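# Place the entire towel inside the basket

## Task

Get all of the towel inside the basket, while every other object remains upright on the table.

## Robot and tools

Robot: two arms in a physics simulation, left_arm and right_arm, each ending in a five-finger hand (right_arm has a right hand, left_arm a mirrored left hand). The left base sits near (-0.007, +0.455, 0) m and the right base near (-0.022, -0.431, 0) m, both turned slightly about z. Cameras: cam_high (overhead, on a stand behind the arms), cam_left_wrist and cam_right_wrist, each 896x504 pixels.

Scene frame: origin at table-top height halfway between the arms, +x out over the table, +z up, +y toward left_arm. Arm names do not match image sides. Printed positions may be a few cm off, more at long reach.

Hand point: a point fixed to the palm, 0.15 m out from the wrist face along the fingers and 0.05 m in front of the palm. Its own axes: +z along straight fingers, +y out of the palm, +x across the palm, away from the thumb on the right hand and toward the thumb on the left hand. Straight fingertips reach 0.06-0.07 m past the point. A bracket on the little-finger side of the wrist can strike objects, and with fingers level the wrist can sit up to about 0.11 m (palm down) below the point and touch the table first.

A row is 28 numbers, each in [-1, 1], always covering both arms: left dx, dy, dz, rx, ry, rz; left little, ring, middle, index, thumb_bend, thumb_turn, force_limit, speed; then the same 14 for the right arm. The six pose numbers are an offset, not a pose: counted from that arm's Hand target at the start of the action or move, along scene axes, with 1.0 = 0.6 m or 180 degrees; rx, ry, rz form one rotation vector about the Hand target position. All zeros means stay at (or re-request) the Hand target. Each step the commanded orientation is clipped to within 32 degrees of the measured one.

Hand numbers are absolute targets, never 'no change'. Fingers and thumb_bend: +1 straight, -1 curled. thumb_turn: +1 beside the palm, -1 in front of it, opposite the fingers. force_limit: -1 about 0 N up to +1 about 10 N at the fingertip (15 N for the two thumb motors). speed: -1 nearly still, rising to full speed at +0.48 and staying full up to +1. To keep a hand unchanged, resend the last eight numbers you sent for it (before any were sent, use hand_measured plus hand_force_limit and hand_speed). A thumb turned in front closes around items roughly 0.035-0.065 m thick; for gentle grips close at speed -0.94 or lower. To tighten, raise force_limit and send a more closed target than hand_measured; to loosen, send a more open one.

Tools:
- execute_actions(actions, cameras): actions is a list of actions; each action is up to 15 rows, one per 1/30 s step, lasting 0.5 s; a short action repeats its last row. Every row of one action is measured from the same start Hand target, so repeating an action keeps moving. cameras: list of names, ["all"], or []; by default images come only for an empty actions list.
- move(target, speed, blend, stop_force, zero, blocking, cameras): target is one 28-number row or up to 15 rows, every row an offset from the Hand targets at the move's start. speed: m/s, 0.002-3.6, default 0.25 (turning up to twice that in rad/s), one value or one per target. blend: corner rounding in m for lists, 0 = stop at each. stop_force: N, 3-120, ends an arm's path when its wrist sensor feels that much push; do not rely on it for light loose objects or while the hand turns; leave it out when backing off a contact. zero (with stop_force): true re-zeroes first. blocking=false returns early and cannot be combined with stop_force. Paths do not avoid obstacles or each other; avoid paths near an arm's own base.
- wait(seconds 0-10, cameras): robot holds its last command.
- stop(cameras): brakes a running move.
- zoom_image(camera, region [x0, y0, x1, y1] pixels, at most 504 wide and 504 high): closer look at the newest image from that camera.
- show_instructions(): shows reference images.
- zero_wrist_force(arm): re-zeroes that arm's force sensor.
- finished_scene(scene=1 optional): ends the scene irreversibly; the towel must stay in the basket without help.

Results: per arm, end_effector_position (m), end_effector_quat_wxyz, velocities (may be dropped when joints are 'within noise'), and Hand target, the base for the next offsets (the hand often rests a bit short of it; send the gap as an offset). hand_measured, hand_stopped_by (moving, target, force, stalled, fault) and hand_load_n (positive means pushed open; about 0 after a lost grip) follow the motor order above. Wrist force/torque are in the hand point's axes, plus a peak line. Moves add a 'move:' line: done, off_target, moving, held or fault, with limits=paced (pose clipped) or limits=held (steps withheld). MOTOR HOT warns of heat; at 85 °C the arm brakes for 30-60 s.

Avoid: dropping or releasing the towel while it moves, knocking anything over or off the table (an item off the table fails the task), hard hits on fixed or heavy things, arm-to-arm contact or one hand gripping the other's fingers. An outside force near 150 N or joint torque at its limit (25.2 N m on wrist joints, 135 N m others) halts that arm for 10 s. Pressing even slightly past a firm contact with a stiff arm can cause such a stop; slow down near contact.

Each tool is called after "Request:" by a JSON object that holds its "op" and its "data", one argument or row to a line.

Reference images:

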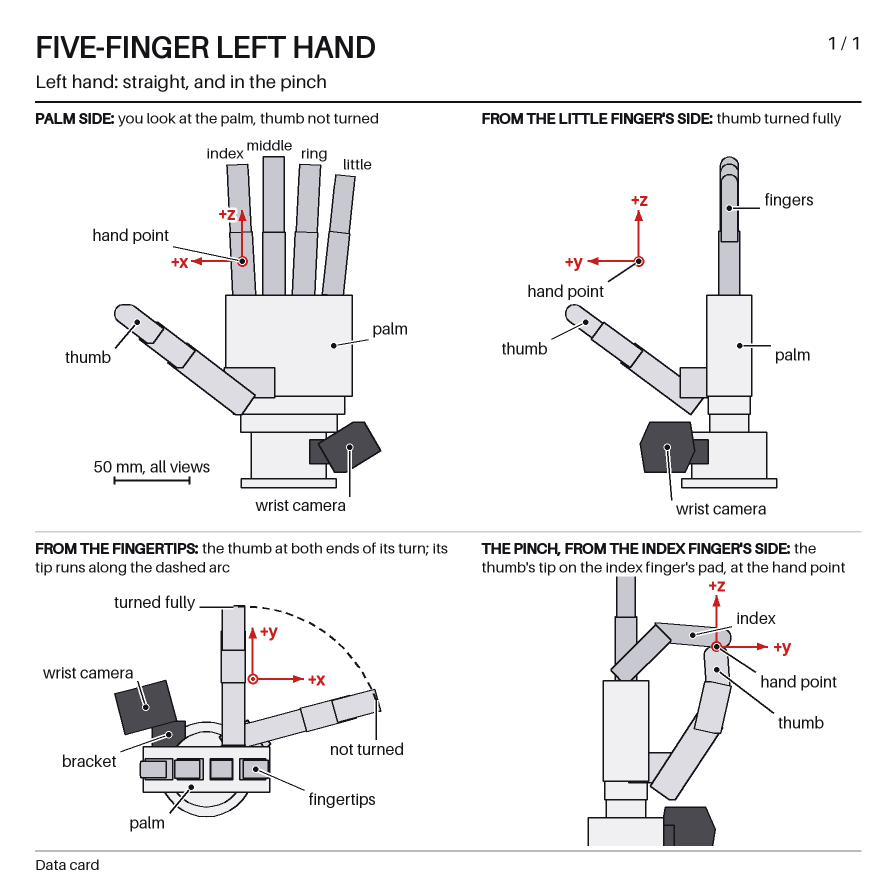

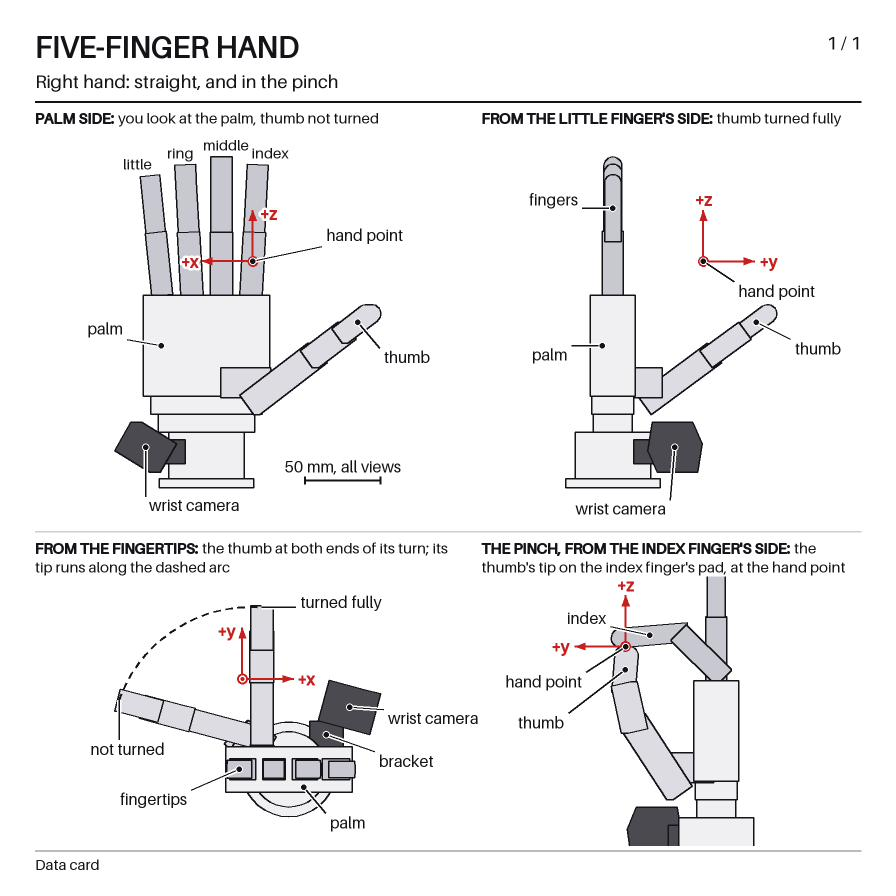

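## Session

Request:
{"op": "execute_actions", "data": {
  "actions": []
}}

Scene clock: 0.00 s.
left_arm: end_effector_position=(+0.3372, +0.3668, +0.1826) hand_measured=(+1.000, +1.000, +1.000, +1.000, +1.000, +1.000) hand_load_n=(+0.0, +0.0, +0.0, +0.0, +0.0, +0.0) hand_stopped_by=(target, target, target, target, target, target) hand_force_limit=0.00 hand_speed=-0.80 end_effector_quat_wxyz=(-0.028, +0.321, +0.947, +0.007) | right_arm: end_effector_position=(+0.1789, -0.5148, +0.1168) hand_measured=(+1.000, +1.000, +1.000, +1.000, +1.000, +1.000) hand_load_n=(+0.0, +0.0, +0.0, +0.0, +0.0, +0.0) hand_stopped_by=(target, target, target, target, target, target) hand_force_limit=0.00 hand_speed=-0.80 end_effector_quat_wxyz=(+0.016, +0.870, +0.333, -0.363)
Joint positions: left_arm=[3.108 -1.793 -1.744 1.916 -1.598 -1.001] | right_arm=[-0.212 -1.173 2.121 1.247 2.006 0.72]
Joint velocities: within noise
Joint torques (N m): no reading
Wrist force (N): no reading
Wrist torque (N m): no reading
Wrist force, peak (N): no reading
Hand target: left_arm +0.3372, +0.3668, +0.1826; -0.028, +0.321, +0.947, +0.007 | right_arm +0.1789, -0.5148, +0.1168; +0.016, +0.870, +0.333, -0.363

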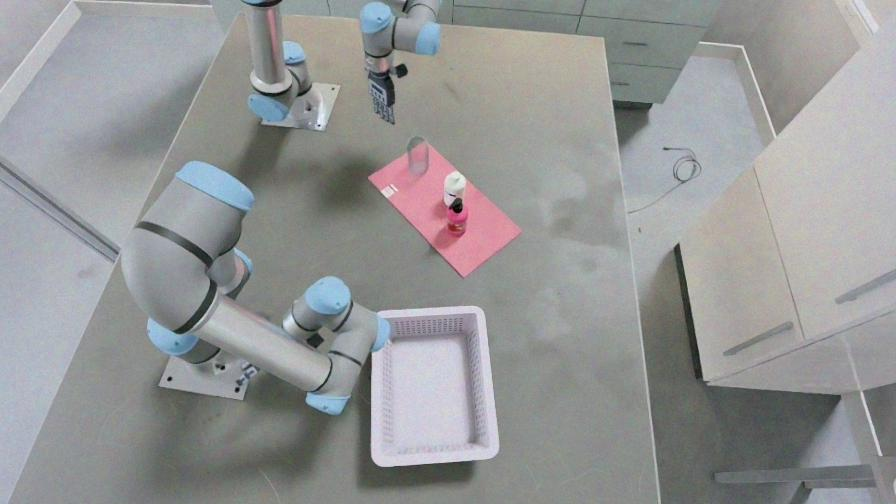

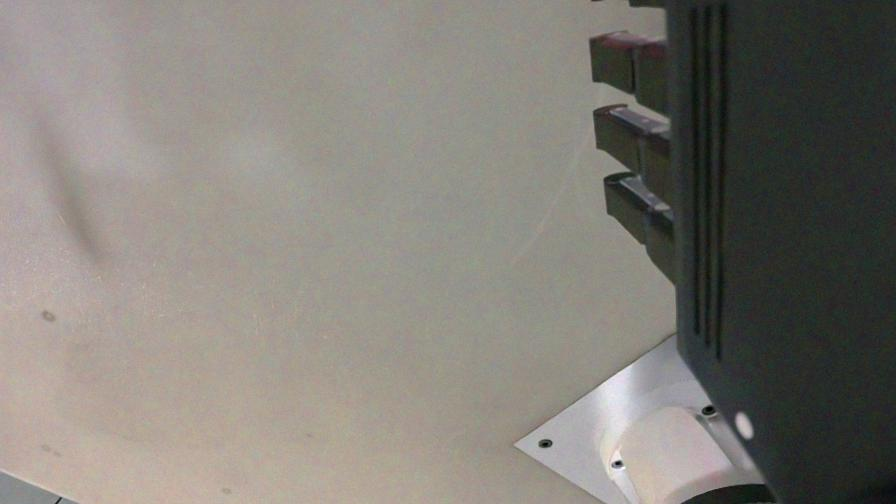

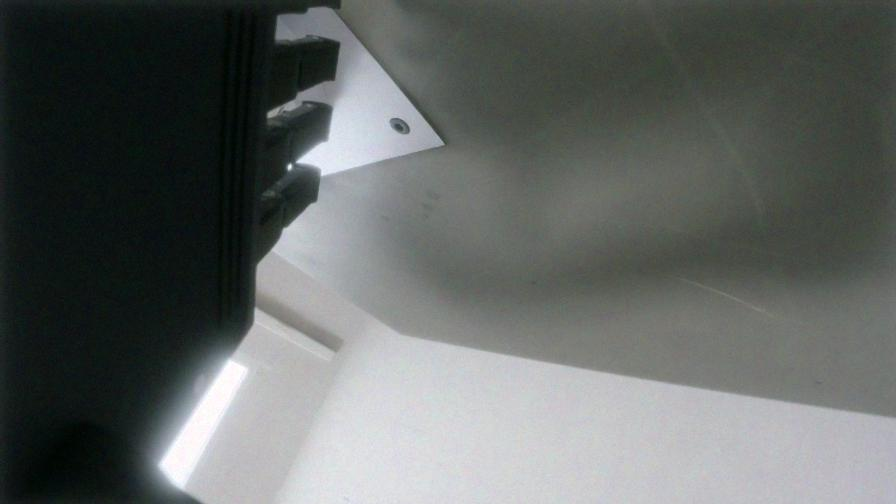

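Request:
{"op": "zoom_image", "data": {
  "camera": "cam_high",
  "region": [350, 110, 550, 290]
}}

Request:
{"op": "zoom_image", "data": {
  "camera": "cam_high",
  "region": [120, 270, 540, 500]
}}

Scaled by 2.520 from the camera's 896x504 image, which has a finer 1280x720 frame.

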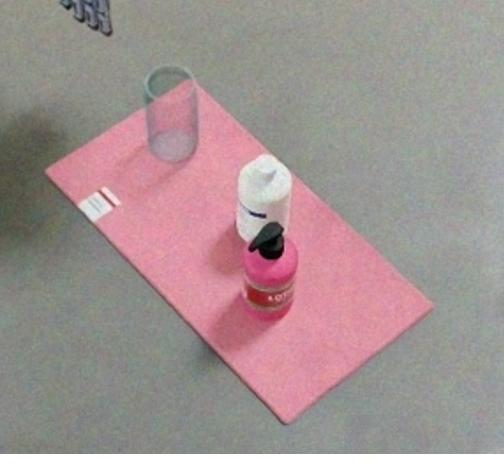

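Scaled by 1.200 from the camera's 896x504 image, which has a finer 1280x720 frame.

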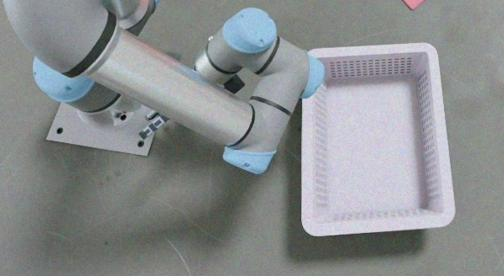

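Request:
{"op": "move", "data": {
  "target": [
    [0,0,0,0,0,0,1,1,1,1,1,1,0,-0.8,0,0,0.2,0,0,0,1,1,1,1,1,1,0,0.2],
    [0,0,0,0,0,0,1,1,1,1,1,1,0,-0.8,0.2,0.25,0.36,0.1055,-0.2119,0.032,1,1,1,1,1,1,0,0.2]
  ],
  "blend": [0.05,0],
  "speed": 0.4,
  "cameras": ["all"]
}}

Scene clock: 26.53 s.
left_arm: end_effector_position=(+0.3372, +0.3668, +0.1826) hand_measured=(+1.000, +1.000, +1.000, +1.000, +1.000, +1.000) hand_load_n=(+0.0, +0.0, +0.0, +0.0, +0.0, +0.0) hand_stopped_by=(target, target, target, target, target, target) hand_force_limit=0.00 hand_speed=-0.80 end_effector_quat_wxyz=(-0.028, +0.321, +0.947, +0.007) | right_arm: end_effector_position=(+0.2988, -0.3649, +0.3328) hand_measured=(+1.000, +1.000, +1.000, +1.000, +1.000, +1.000) hand_load_n=(+0.0, +0.0, +0.0, +0.0, +0.0, +0.0) hand_stopped_by=(target, target, target, target, target, target) hand_force_limit=0.00 hand_speed=0.20 end_effector_quat_wxyz=(+0.000, +0.914, +0.406, +0.000)
Joint positions: left_arm=[3.108 -1.793 -1.744 1.916 -1.598 -1.001] | right_arm=[0.037 -1.565 1.576 1.559 1.571 0.721]
Joint torques (N m): left_arm=[0.89 25.13 17.08 -2.31 -0.03 0.12] | right_arm=[-3.42 -13.2 -18.74 3.02 0.45 -1.43]
Wrist force (N): left_arm=[-0.2 -0.2 -0.3] | right_arm=[-0.4 -0.1 -0.6]
Wrist torque (N m): left_arm=[-0.01 0.02 0.00] | right_arm=[0.01 0.03 -0.10]
Wrist force, peak (N): left_arm=[0.2 -0.2 0.5] | right_arm=[1.6 0.5 1.5]
Hand target: left_arm +0.3372, +0.3668, +0.1826; -0.028, +0.321, +0.947, +0.007 | right_arm +0.2989, -0.3648, +0.3328; +0.000, +0.914, +0.406, +0.000
Off the commanded pose: left_arm 0.000 m, 0 deg | right_arm 0.000 m, 0 deg.
move: done

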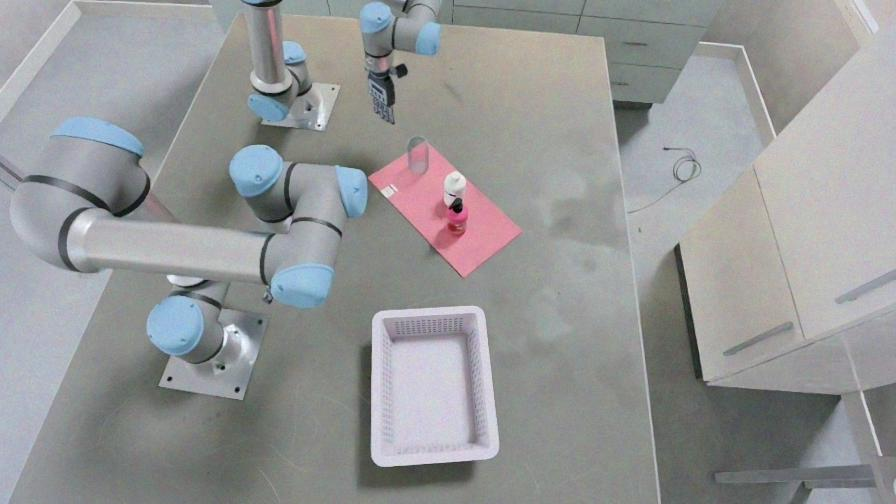

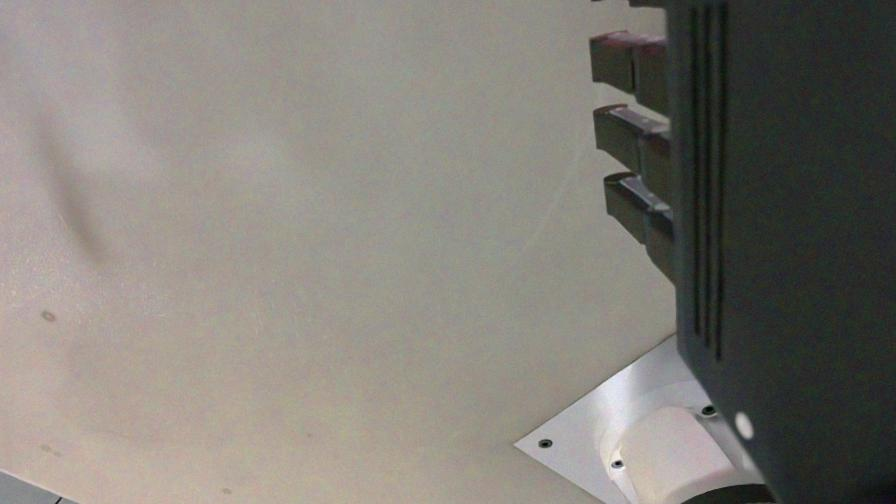

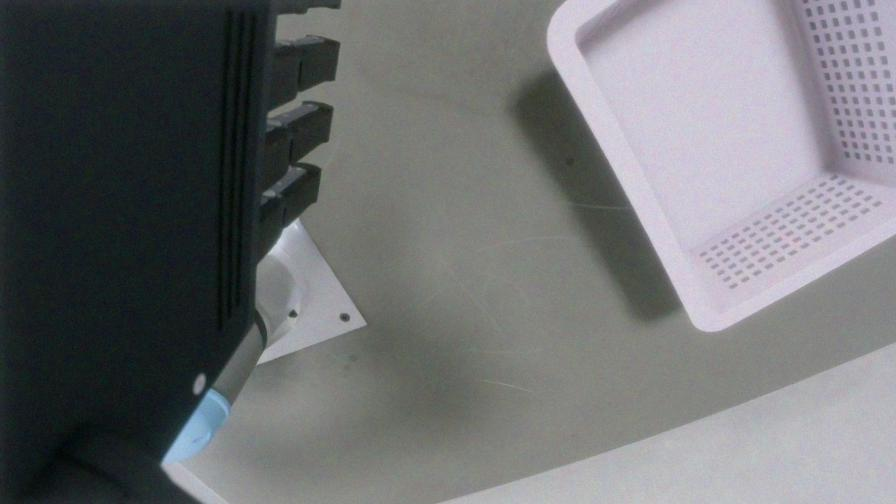

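Request:
{"op": "move", "data": {
  "target": [
    [0,0,0,0,0,0,1,1,1,1,1,1,0,-0.8,0.135,0.275,0.05,0,0,0.928,1,1,1,1,1,-1,0,0.2],
    [0,0,0,0,0,0,1,1,1,1,1,1,0,-0.8,0.222,0.44,-0.288,-0.505,-0.445,0.670,1,1,1,1,1,-1,0,0.2]
  ],
  "speed": [0.6,0.5],
  "cameras": ["all"]
}}

Scene clock: 34.00 s.
left_arm: end_effector_position=(+0.3372, +0.3668, +0.1826) hand_measured=(+1.000, +1.000, +1.000, +1.000, +1.000, +1.000) hand_load_n=(+0.0, +0.0, +0.0, +0.0, -0.5, -0.5) hand_stopped_by=(target, target, target, target, target, target) hand_force_limit=0.00 hand_speed=-0.80 end_effector_quat_wxyz=(-0.028, +0.321, +0.947, +0.007) | right_arm: end_effector_position=(+0.4321, -0.1008, +0.1600) hand_measured=(+1.000, +1.000, +1.000, +1.000, +1.000, -1.000) hand_load_n=(+0.0, -0.5, +0.0, +0.0, +0.0, -0.5) hand_stopped_by=(target, target, target, target, target, target) hand_force_limit=0.00 hand_speed=0.20 end_effector_quat_wxyz=(+0.674, -0.214, +0.675, +0.212)
Joint positions: left_arm=[3.108 -1.793 -1.744 1.916 -1.598 -1.001] | right_arm=[0.064 -1.331 2.411 -1.079 0.973 -1.574]
Joint torques (N m): left_arm=[0.64 25.02 17.3 -2.19 0.01 0.04] | right_arm=[-6.54 -12.7 -13.66 -2.79 -1.92 1.76]
Wrist force (N): left_arm=[0.1 0.0 0.1] | right_arm=[0.9 0.1 0.2]
Wrist torque (N m): left_arm=[-0.01 -0.01 0.00] | right_arm=[0.13 -0.22 0.15]
Wrist force, peak (N): left_arm=[0.3 0.1 0.5] | right_arm=[2.0 0.3 0.6]
Hand target: left_arm +0.3372, +0.3668, +0.1826; -0.028, +0.321, +0.947, +0.007 | right_arm +0.4321, -0.1008, +0.1600; +0.674, -0.214, +0.675, +0.212
Off the commanded pose: left_arm 0.000 m, 0 deg | right_arm 0.000 m, 0 deg.
move: done

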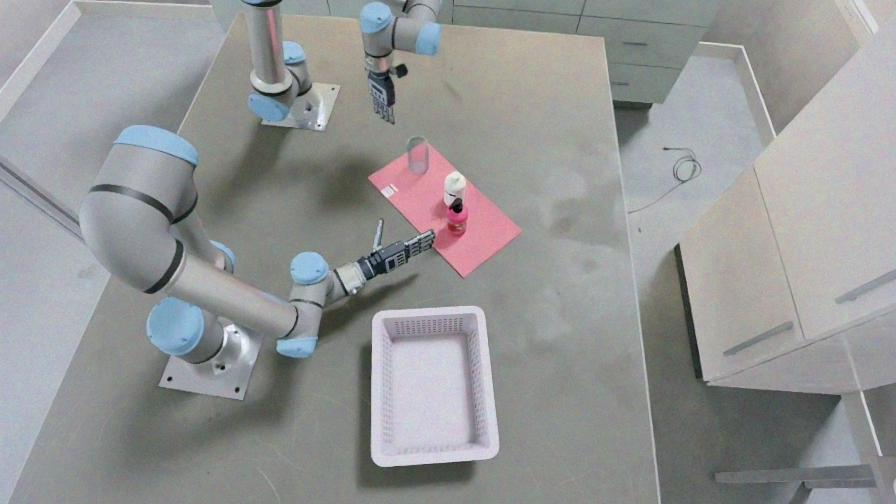

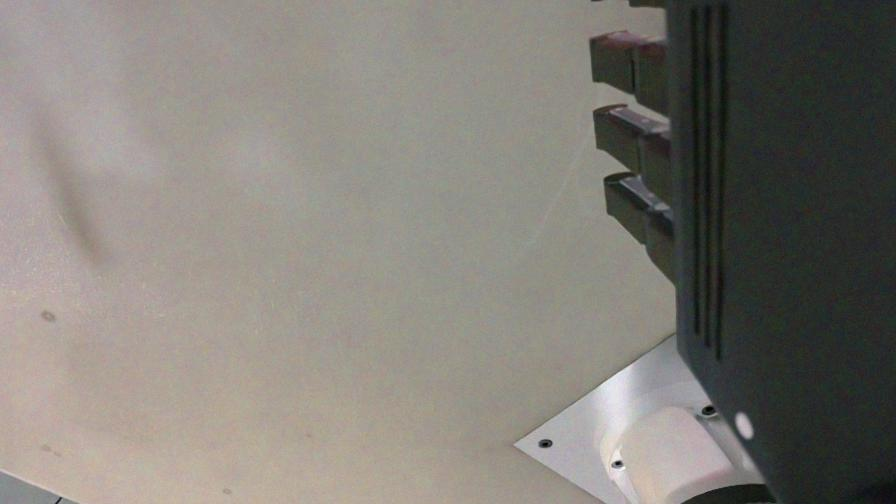

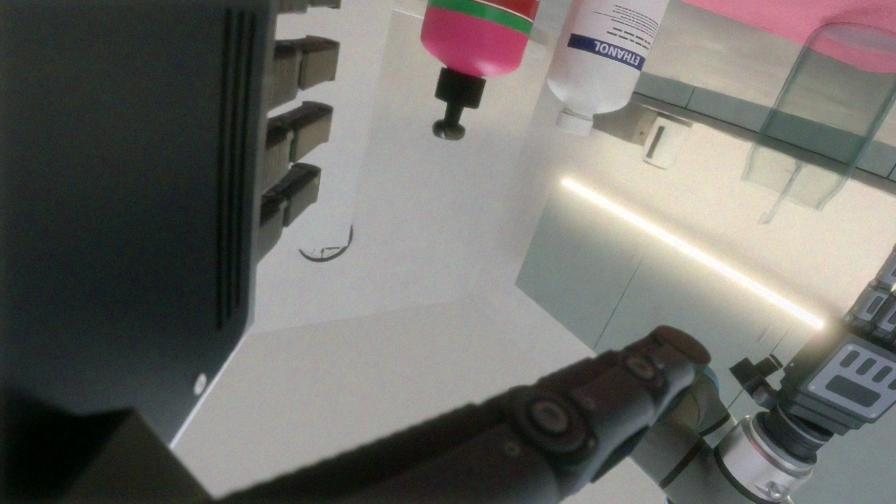

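Request:
{"op": "zoom_image", "data": {
  "camera": "cam_high",
  "region": [320, 130, 540, 300]
}}

Scaled by 2.291 from the camera's 896x504 image, which has a finer 1280x720 frame.

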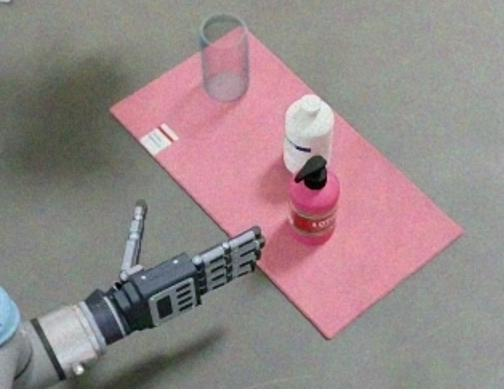

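Request:
{"op": "move", "data": {
  "target": [0,0,0,0,0,0,1,1,1,1,1,1,0,-0.8,0.029,0.0458,-0.108,-0.0319,0.0455,0,1,1,1,1,1,-1,0,0.2],
  "speed": 0.2,
  "stop_force": 15,
  "cameras": ["all"]
}}

Request:
{"op": "zoom_image", "data": {
  "camera": "cam_high",
  "region": [360, 130, 530, 290]
}}

Scene clock: 47.13 s.
left_arm: end_effector_position=(+0.3372, +0.3668, +0.1826) hand_measured=(+1.000, +1.000, +1.000, +1.000, +1.000, +1.000) hand_load_n=(+0.0, +0.0, +0.0, +0.0, +0.0, +0.0) hand_stopped_by=(target, target, target, target, target, target) hand_force_limit=0.00 hand_speed=-0.80 end_effector_quat_wxyz=(-0.028, +0.321, +0.947, +0.007) | right_arm: end_effector_position=(+0.4495, -0.0733, +0.0952) hand_measured=(+1.000, +1.000, +1.000, +1.000, +1.000, -1.000) hand_load_n=(+0.0, +0.0, +0.0, +0.5, +0.0, -0.5) hand_stopped_by=(target, target, target, target, target, target) hand_force_limit=0.00 hand_speed=0.20 end_effector_quat_wxyz=(+0.613, -0.231, +0.731, +0.192)
Joint positions: left_arm=[3.108 -1.793 -1.744 1.916 -1.598 -1.001] | right_arm=[0.149 -1.189 2.294 -0.904 1.067 -1.671]
Joint torques (N m): left_arm=[0.76 24.85 15.77 -2.24 0.09 0.21] | right_arm=[-4.83 -18.06 -15.52 0.81 0.82 -1.39]
Wrist force (N): left_arm=[0.0 -0.2 -0.1] | right_arm=[0.7 0.1 0.2]
Wrist torque (N m): left_arm=[-0.02 0.01 0.01] | right_arm=[0.07 -0.16 -0.02]
Wrist force, peak (N): left_arm=[0.1 0.0 0.6] | right_arm=[1.6 0.3 0.7]
Hand target: left_arm +0.3372, +0.3668, +0.1826; -0.028, +0.321, +0.947, +0.007 | right_arm +0.4495, -0.0734, +0.0952; +0.613, -0.231, +0.731, +0.192
Off the commanded pose: left_arm 0.000 m, 0 deg | right_arm 0.000 m, 0 deg.
move: done

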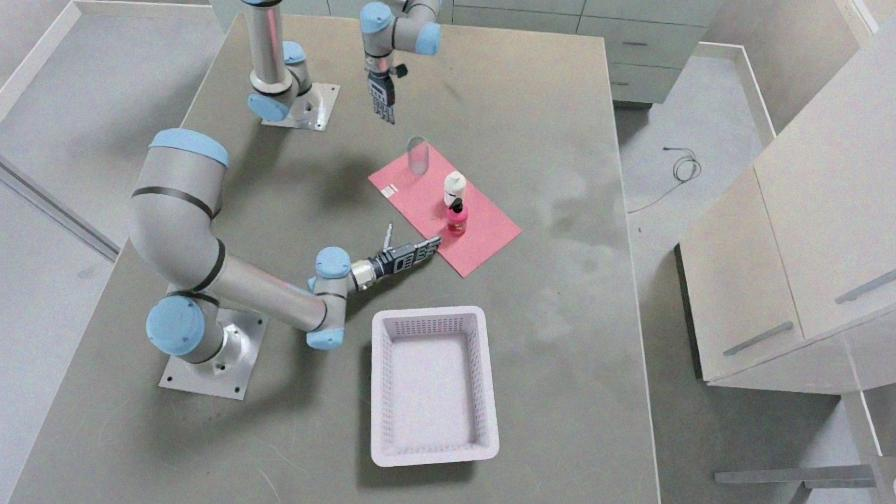

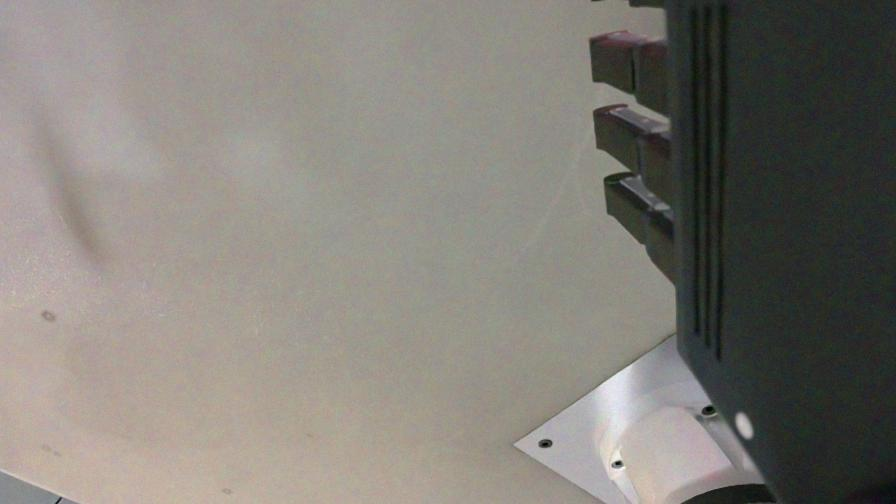

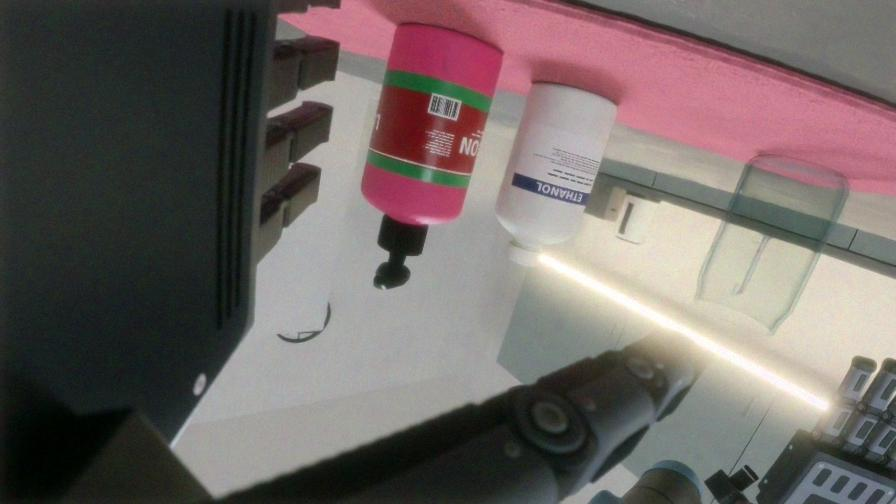

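Scaled by 2.965 from the camera's 896x504 image, which has a finer 1280x720 frame.

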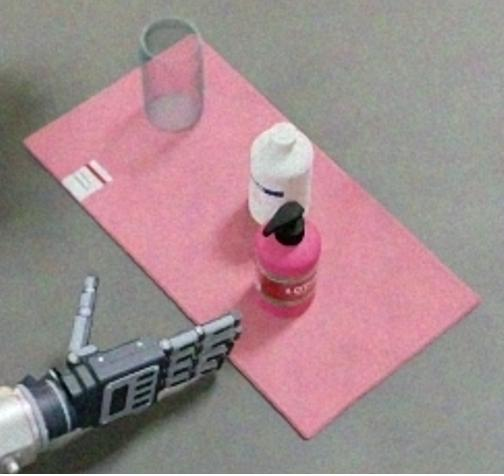

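Request:
{"op": "move", "data": {
  "target": [0,0,0,0,0,0,1,1,1,1,1,1,0,-0.8,0.1868,0.1138,0,0,0,0,1,1,1,1,1,-1,0,0.2],
  "speed": 0.1,
  "stop_force": 6,
  "cameras": ["cam_high","cam_right_wrist"]
}}

Request:
{"op": "zoom_image", "data": {
  "camera": "cam_high",
  "region": [380, 140, 530, 280]
}}

Scene clock: 50.93 s.
left_arm: end_effector_position=(+0.3372, +0.3668, +0.1826) hand_measured=(+1.000, +1.000, +1.000, +1.000, +1.000, +1.000) hand_load_n=(+0.0, +0.0, +0.0, +0.0, +0.0, +0.0) hand_stopped_by=(target, target, target, target, target, target) hand_force_limit=0.00 hand_speed=-0.80 end_effector_quat_wxyz=(-0.028, +0.321, +0.947, +0.007) | right_arm: end_effector_position=(+0.5616, -0.0051, +0.0952) hand_measured=(+1.000, +1.000, +1.000, +1.000, +1.000, -1.000) hand_load_n=(+0.0, +0.0, +0.0, +0.0, +0.0, -0.5) hand_stopped_by=(target, target, target, target, target, target) hand_force_limit=0.00 hand_speed=0.20 end_effector_quat_wxyz=(+0.613, -0.231, +0.731, +0.192)
Joint positions: left_arm=[3.108 -1.793 -1.744 1.916 -1.598 -1.001] | right_arm=[0.277 -0.989 1.905 -0.726 1.193 -1.644]
Joint torques (N m): left_arm=[0.44 25.13 16.57 -2.35 -0.03 0.09] | right_arm=[-8.37 -31.96 -21.19 0.59 -2.76 -1.58]
Wrist force (N): left_arm=[0.0 -0.2 0.1] | right_arm=[0.7 0.0 0.2]
Wrist torque (N m): left_arm=[-0.03 0.01 0.01] | right_arm=[0.09 -0.16 -0.01]
Wrist force, peak (N): left_arm=[0.5 -0.2 0.2] | right_arm=[0.9 0.3 -0.8]
Hand target: left_arm +0.3372, +0.3668, +0.1826; -0.028, +0.321, +0.947, +0.007 | right_arm +0.5616, -0.0051, +0.0952; +0.613, -0.231, +0.731, +0.192
Off the commanded pose: left_arm 0.000 m, 0 deg | right_arm 0.000 m, 0 deg.
move: done
Images, in order (width x height): cam_high 896x504, cam_right_wrist 896x504.

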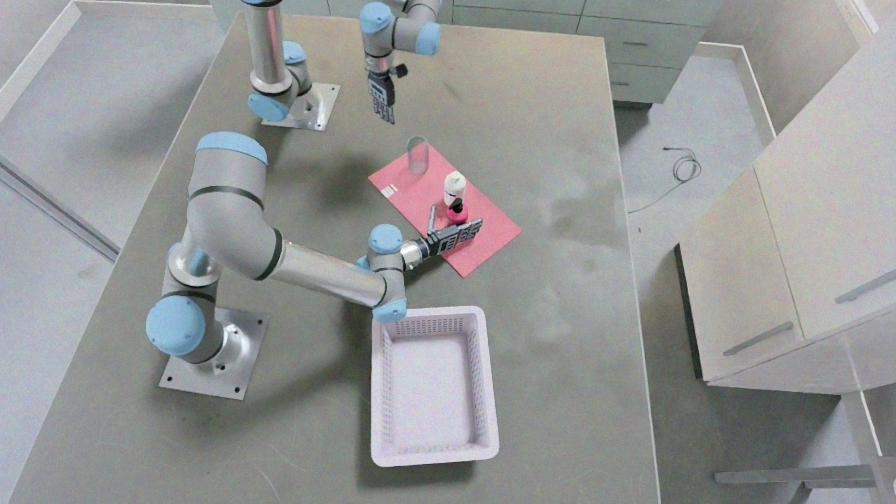

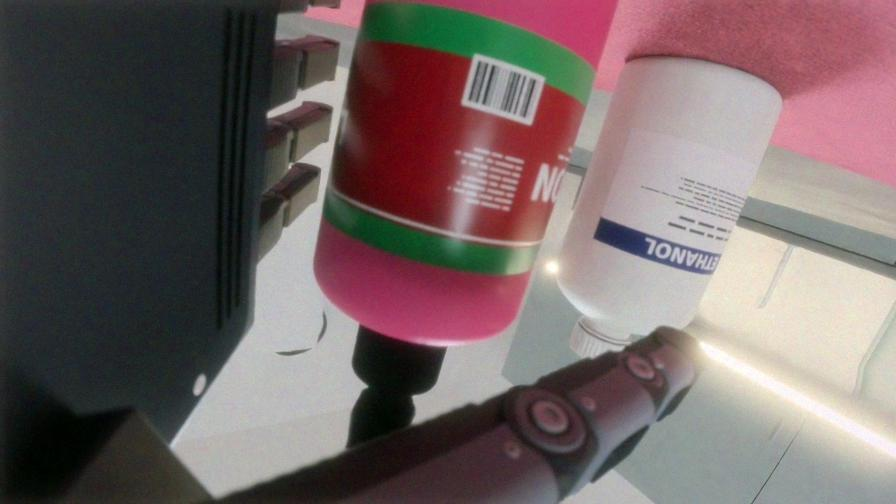

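Scaled by 3.360 from the camera's 896x504 image, which has a finer 1280x720 frame.

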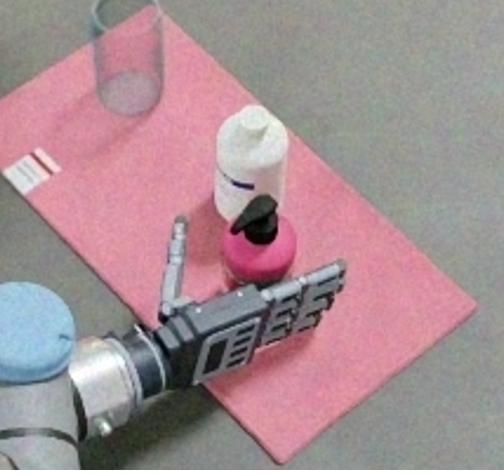

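Request:
{"op": "move", "data": {
  "target": [0,0,0,0,0,0,1,1,1,1,1,1,0,-0.8,0,0,0,0,0,0,-1,-1,-1,-1,-1,-1,-0.3,-0.8],
  "cameras": ["cam_high","cam_right_wrist"]
}}

Request:
{"op": "zoom_image", "data": {
  "camera": "cam_high",
  "region": [380, 140, 530, 280]
}}

Scene clock: 53.67 s.
left_arm: end_effector_position=(+0.3372, +0.3668, +0.1826) hand_measured=(+1.000, +1.000, +1.000, +1.000, +1.000, +1.000) hand_load_n=(+0.0, +0.0, +0.0, +0.0, +0.0, +0.0) hand_stopped_by=(target, target, target, target, target, target) hand_force_limit=0.00 hand_speed=-0.80 end_effector_quat_wxyz=(-0.028, +0.321, +0.947, +0.007) | right_arm: end_effector_position=(+0.5616, -0.0051, +0.0952) hand_measured=(+0.280, +0.300, +0.282, +0.264, +0.644, -1.000) hand_load_n=(+5.0, +0.0, +2.0, +9.0, +18.0, +2.5) hand_stopped_by=(force, force, force, force, force, target) hand_force_limit=-0.30 hand_speed=-0.80 end_effector_quat_wxyz=(+0.613, -0.231, +0.731, +0.192)
Joint positions: left_arm=[3.108 -1.793 -1.744 1.916 -1.598 -1.001] | right_arm=[0.277 -0.989 1.905 -0.726 1.193 -1.644]
Joint torques (N m): left_arm=[0.54 24.51 16.05 -2.28 -0.01 0.11] | right_arm=[-7.48 -31.1 -18.45 0.14 -0.45 -1.54]
Wrist force (N): left_arm=[0.2 -0.1 0.2] | right_arm=[0.7 0.1 0.3]
Wrist torque (N m): left_arm=[-0.03 -0.03 0.03] | right_arm=[0.09 -0.14 -0.03]
Wrist force, peak (N): left_arm=[0.4 0.0 -0.2] | right_arm=[0.9 0.0 0.4]
Hand target: left_arm +0.3372, +0.3668, +0.1826; -0.028, +0.321, +0.947, +0.007 | right_arm +0.5616, -0.0051, +0.0952; +0.613, -0.231, +0.731, +0.192
Off the commanded pose: left_arm 0.000 m, 0 deg | right_arm 0.000 m, 0 deg.
move: done
Images, in order (width x height): cam_high 896x504, cam_right_wrist 896x504.

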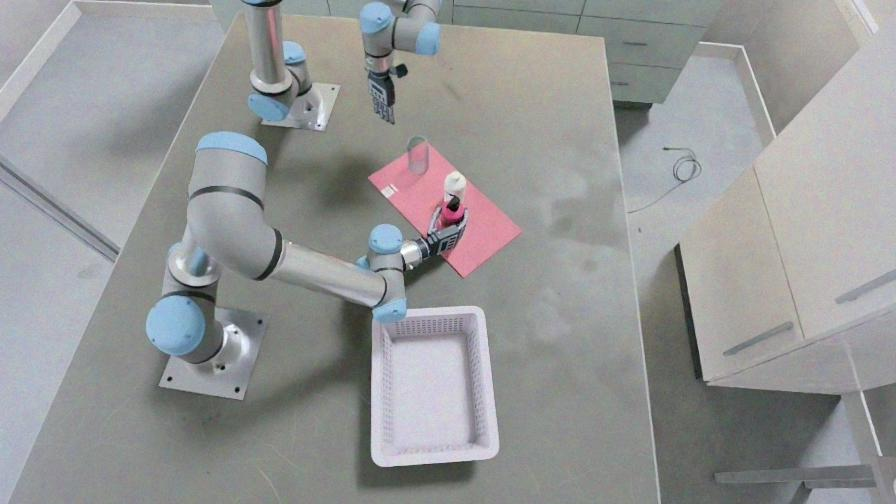

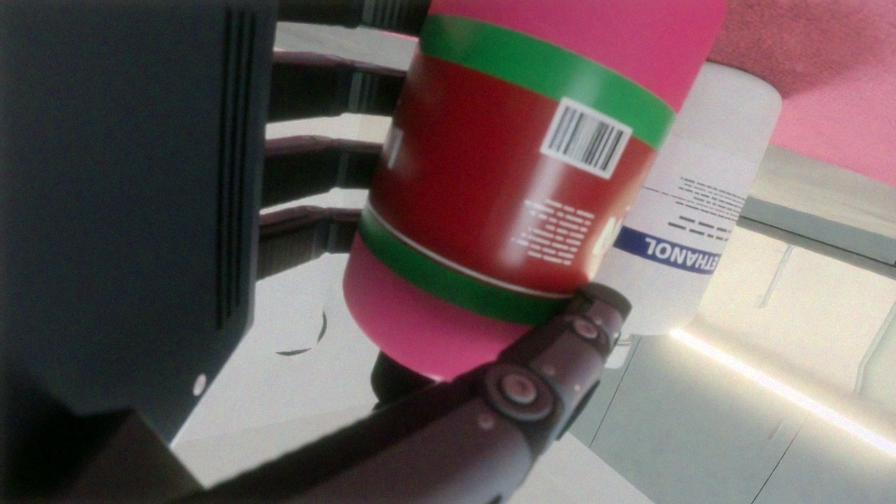

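Scaled by 3.360 from the camera's 896x504 image, which has a finer 1280x720 frame.

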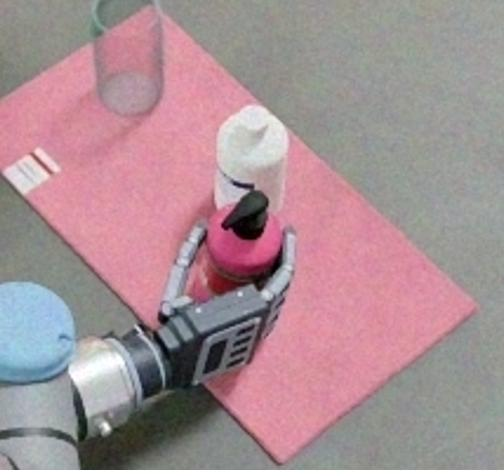

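Request:
{"op": "move", "data": {
  "target": [0,0,0,0,0,0,1,1,1,1,1,1,0,-0.8,0,0,0.1,0,0,0,-1,-1,-1,-1,-1,-1,-0.3,-0.8],
  "speed": 0.08,
  "cameras": ["cam_high","cam_right_wrist"]
}}

Request:
{"op": "zoom_image", "data": {
  "camera": "cam_high",
  "region": [380, 120, 530, 280]
}}

Scene clock: 55.30 s.
left_arm: end_effector_position=(+0.3372, +0.3668, +0.1826) hand_measured=(+1.000, +1.000, +1.000, +1.000, +1.000, +1.000) hand_load_n=(+0.0, +0.0, +0.0, +0.0, +0.0, +0.0) hand_stopped_by=(target, target, target, target, target, target) hand_force_limit=0.00 hand_speed=-0.80 end_effector_quat_wxyz=(-0.028, +0.321, +0.947, +0.007) | right_arm: end_effector_position=(+0.5616, -0.0051, +0.1552) hand_measured=(+0.280, +0.300, +0.282, +0.264, +0.644, -1.000) hand_load_n=(+5.5, +0.0, +2.0, +9.0, +18.0, +2.5) hand_stopped_by=(force, force, force, force, force, target) hand_force_limit=-0.30 hand_speed=-0.80 end_effector_quat_wxyz=(+0.613, -0.231, +0.731, +0.192)
Joint positions: left_arm=[3.108 -1.793 -1.744 1.916 -1.598 -1.001] | right_arm=[0.277 -1.101 1.877 -0.586 1.193 -1.644]
Joint torques (N m): left_arm=[0.44 25.04 16.2 -2.13 0.11 0.13] | right_arm=[3.43 -32.9 -6.17 -1.44 0.67 -1.12]
Wrist force (N): left_arm=[-0.1 -0.1 -0.2] | right_arm=[1.1 0.0 0.2]
Wrist torque (N m): left_arm=[-0.01 0.01 0.00] | right_arm=[0.08 -0.19 -0.02]
Wrist force, peak (N): left_arm=[-0.4 -0.2 -0.2] | right_arm=[1.8 0.3 0.4]
Hand target: left_arm +0.3372, +0.3668, +0.1826; -0.028, +0.321, +0.947, +0.007 | right_arm +0.5616, -0.0051, +0.1552; +0.613, -0.231, +0.731, +0.192
Off the commanded pose: left_arm 0.000 m, 0 deg | right_arm 0.000 m, 0 deg.
move: done
Images, in order (width x height): cam_high 896x504, cam_right_wrist 896x504.

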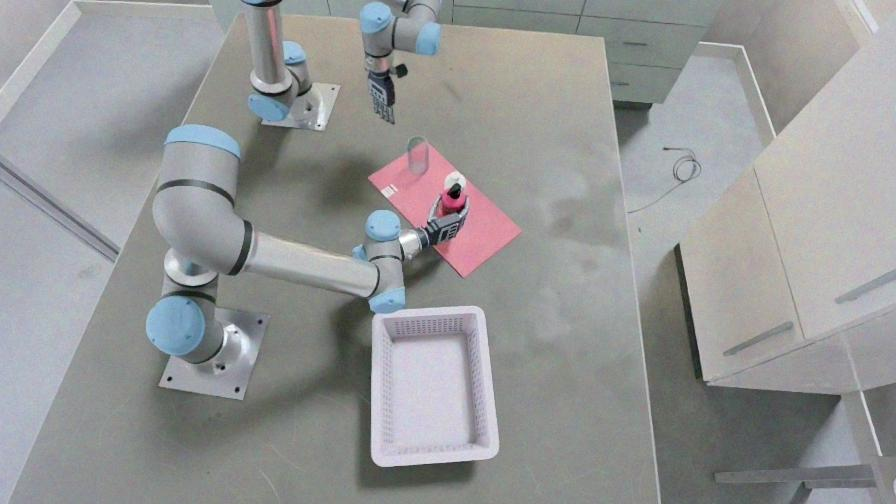

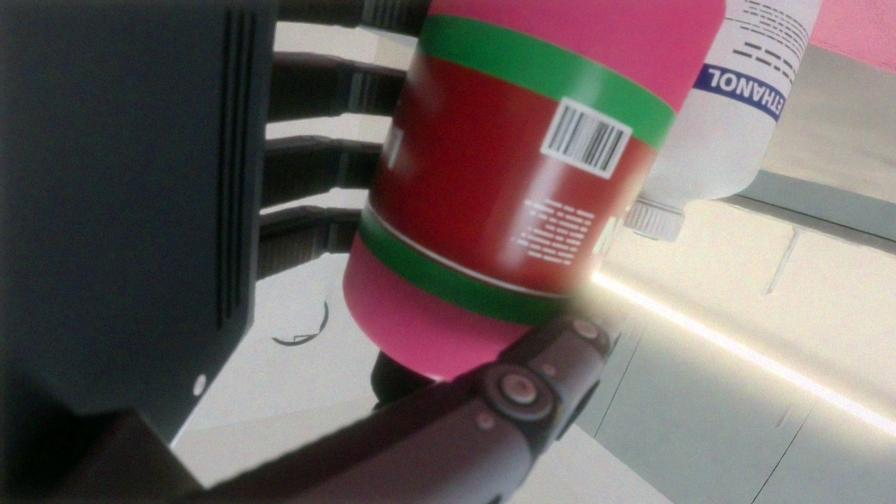

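Scaled by 3.150 from the camera's 896x504 image, which has a finer 1280x720 frame.

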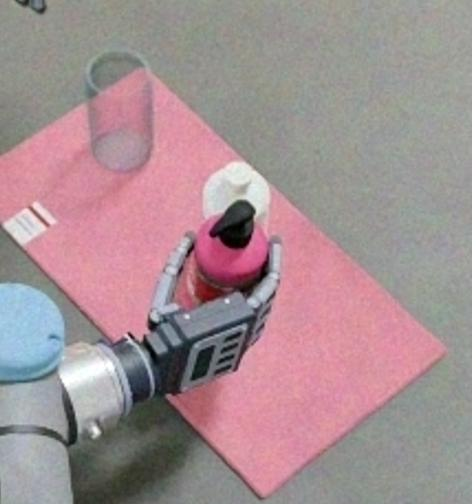

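Request:
{"op": "move", "data": {
  "target": [
    [0,0,0,0,0,0,1,1,1,1,1,1,0,-0.8,0.481,-0.0865,0,0,0,-0.0833,-1,-1,-1,-1,-1,-1,-0.3,-0.8]
  ],
  "speed": 0.25,
  "cameras": ["cam_high","cam_right_wrist"]
}}

Request:
{"op": "move", "data": {
  "target": [0,0,0,0,0,0,1,1,1,1,1,1,0,-0.8,0,0,-0.115,0,0,0,-1,-1,-1,-1,-1,-1,-0.3,-0.8],
  "speed": 0.04,
  "stop_force": 3,
  "cameras": ["cam_high","cam_right_wrist"]
}}

Scene clock: 59.40 s.
left_arm: end_effector_position=(+0.3372, +0.3668, +0.1826) hand_measured=(+1.000, +1.000, +1.000, +1.000, +1.000, +1.000) hand_load_n=(+0.0, +0.5, +0.0, +0.0, +0.0, +0.0) hand_stopped_by=(target, target, target, target, target, target) hand_force_limit=0.00 hand_speed=-0.80 end_effector_quat_wxyz=(-0.028, +0.321, +0.947, +0.007) | right_arm: end_effector_position=(+0.8501, -0.0570, +0.1552) hand_measured=(+0.280, +0.300, +0.282, +0.264, +0.644, -1.000) hand_load_n=(+5.0, +0.5, +2.0, +9.0, +18.0, +2.0) hand_stopped_by=(force, force, force, force, force, target) hand_force_limit=-0.30 hand_speed=-0.80 end_effector_quat_wxyz=(+0.633, -0.134, +0.755, +0.111)
Joint positions: left_arm=[3.108 -1.793 -1.744 1.916 -1.598 -1.001] | right_arm=[0.196 -0.647 1.045 -0.218 1.37 -1.609]
Joint torques (N m): left_arm=[-0.2 24.67 15.86 -2.2 0.21 0.06] | right_arm=[9.01 -44.99 -27.87 -0.37 -1.96 -1.58]
Wrist force (N): left_arm=[-0.2 -0.1 0.1] | right_arm=[0.9 0.0 0.1]
Wrist torque (N m): left_arm=[-0.01 0.04 0.00] | right_arm=[0.05 -0.12 0.02]
Wrist force, peak (N): left_arm=[0.4 -0.3 0.1] | right_arm=[1.2 1.7 -1.2]
Hand target: left_arm +0.3372, +0.3668, +0.1826; -0.028, +0.321, +0.947, +0.007 | right_arm +0.8502, -0.0570, +0.1552; +0.633, -0.134, +0.755, +0.111
Off the commanded pose: left_arm 0.000 m, 0 deg | right_arm 0.000 m, 0 deg.
move: done
Images, in order (width x height): cam_high 896x504, cam_right_wrist 896x504.

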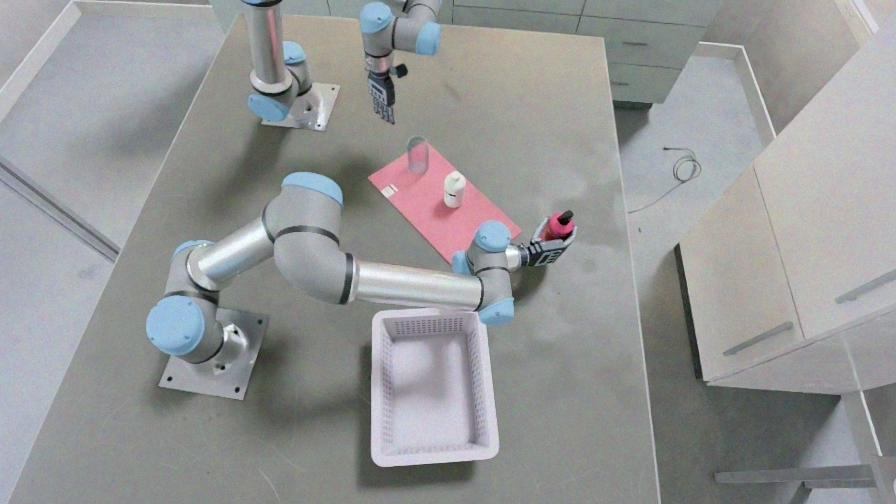

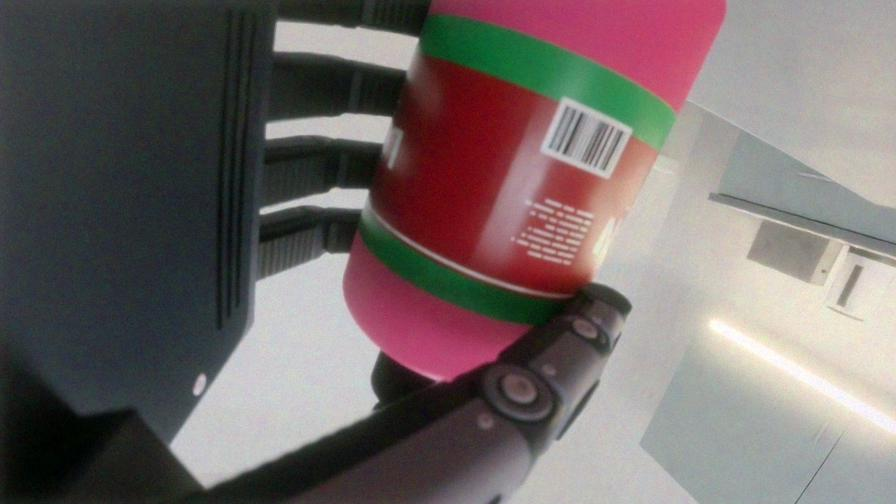

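Scene clock: 62.00 s.
left_arm: end_effector_position=(+0.3372, +0.3668, +0.1826) hand_measured=(+1.000, +1.000, +1.000, +1.000, +1.000, +1.000) hand_load_n=(+0.0, +0.0, +0.0, +0.0, +0.0, +0.0) hand_stopped_by=(target, target, target, target, target, target) hand_force_limit=0.00 hand_speed=-0.80 end_effector_quat_wxyz=(-0.028, +0.321, +0.947, +0.007) | right_arm: end_effector_position=(+0.8501, -0.0570, +0.0912) hand_measured=(+0.282, +0.300, +0.282, +0.264, +0.644, -1.000) hand_load_n=(+8.5, +0.5, +2.0, +6.5, +18.5, +6.5) hand_stopped_by=(force, force, force, force, force, target) hand_force_limit=-0.30 hand_speed=-0.80 end_effector_quat_wxyz=(+0.633, -0.134, +0.755, +0.111)
Joint positions: left_arm=[3.108 -1.793 -1.744 1.916 -1.598 -1.001] | right_arm=[0.196 -0.572 1.077 -0.325 1.37 -1.609]
Joint torques (N m): left_arm=[-0.32 24.28 16.86 -2.22 0.14 0.08] | right_arm=[-0.62 -47.46 -27.04 -2.7 1.55 -0.78]
Wrist force (N): left_arm=[0.1 -0.4 0.0] | right_arm=[1.1 -0.1 0.2]
Wrist torque (N m): left_arm=[-0.05 -0.02 0.02] | right_arm=[0.08 -0.16 0.02]
Wrist force, peak (N): left_arm=[0.2 -0.5 0.0] | right_arm=[-8.7 1.1 -2.2]
Hand target: left_arm +0.3372, +0.3668, +0.1826; -0.028, +0.321, +0.947, +0.007 | right_arm +0.8502, -0.0570, +0.0912; +0.633, -0.134, +0.755, +0.111 (not the last commanded pose)
Off the commanded pose: left_arm 0.000 m, 0 deg | right_arm 0.005 m, 0 deg.
move: contact (right_arm)
Images, in order (width x height): cam_high 896x504, cam_right_wrist 896x504.

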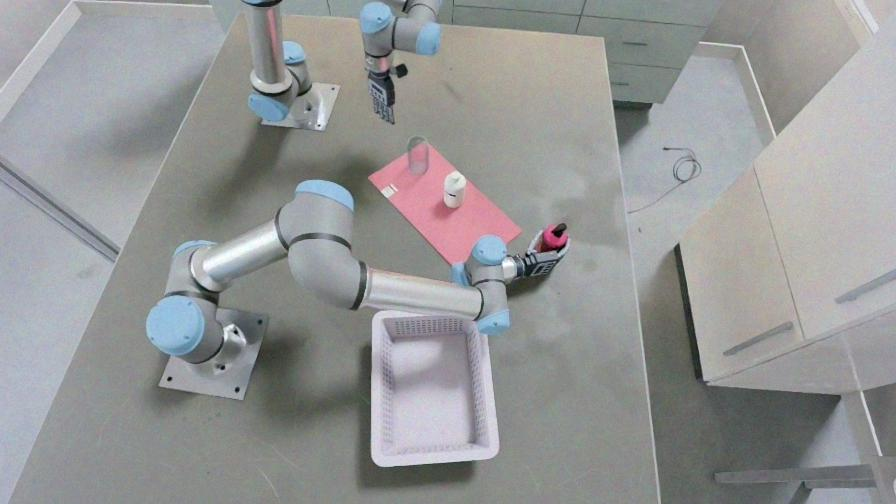

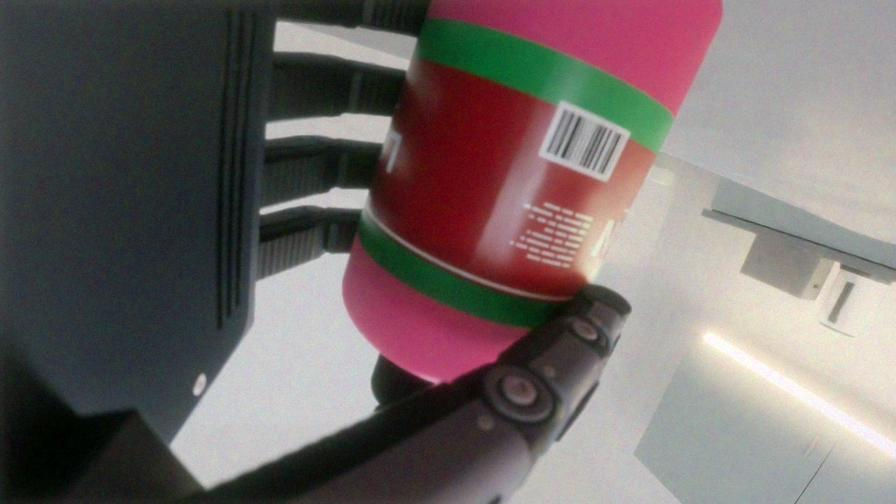

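Request:
{"op": "zoom_image", "data": {
  "camera": "cam_high",
  "region": [480, 200, 600, 300]
}}

Scaled by 4.200 from the camera's 896x504 image, which has a finer 1280x720 frame.

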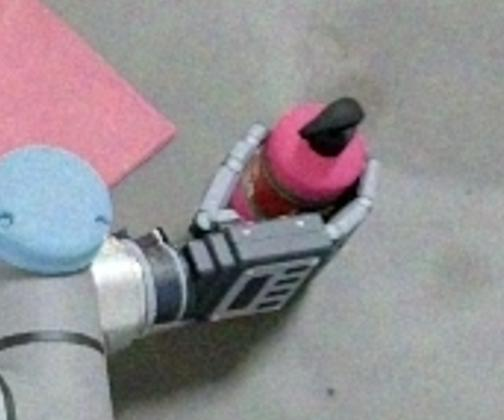

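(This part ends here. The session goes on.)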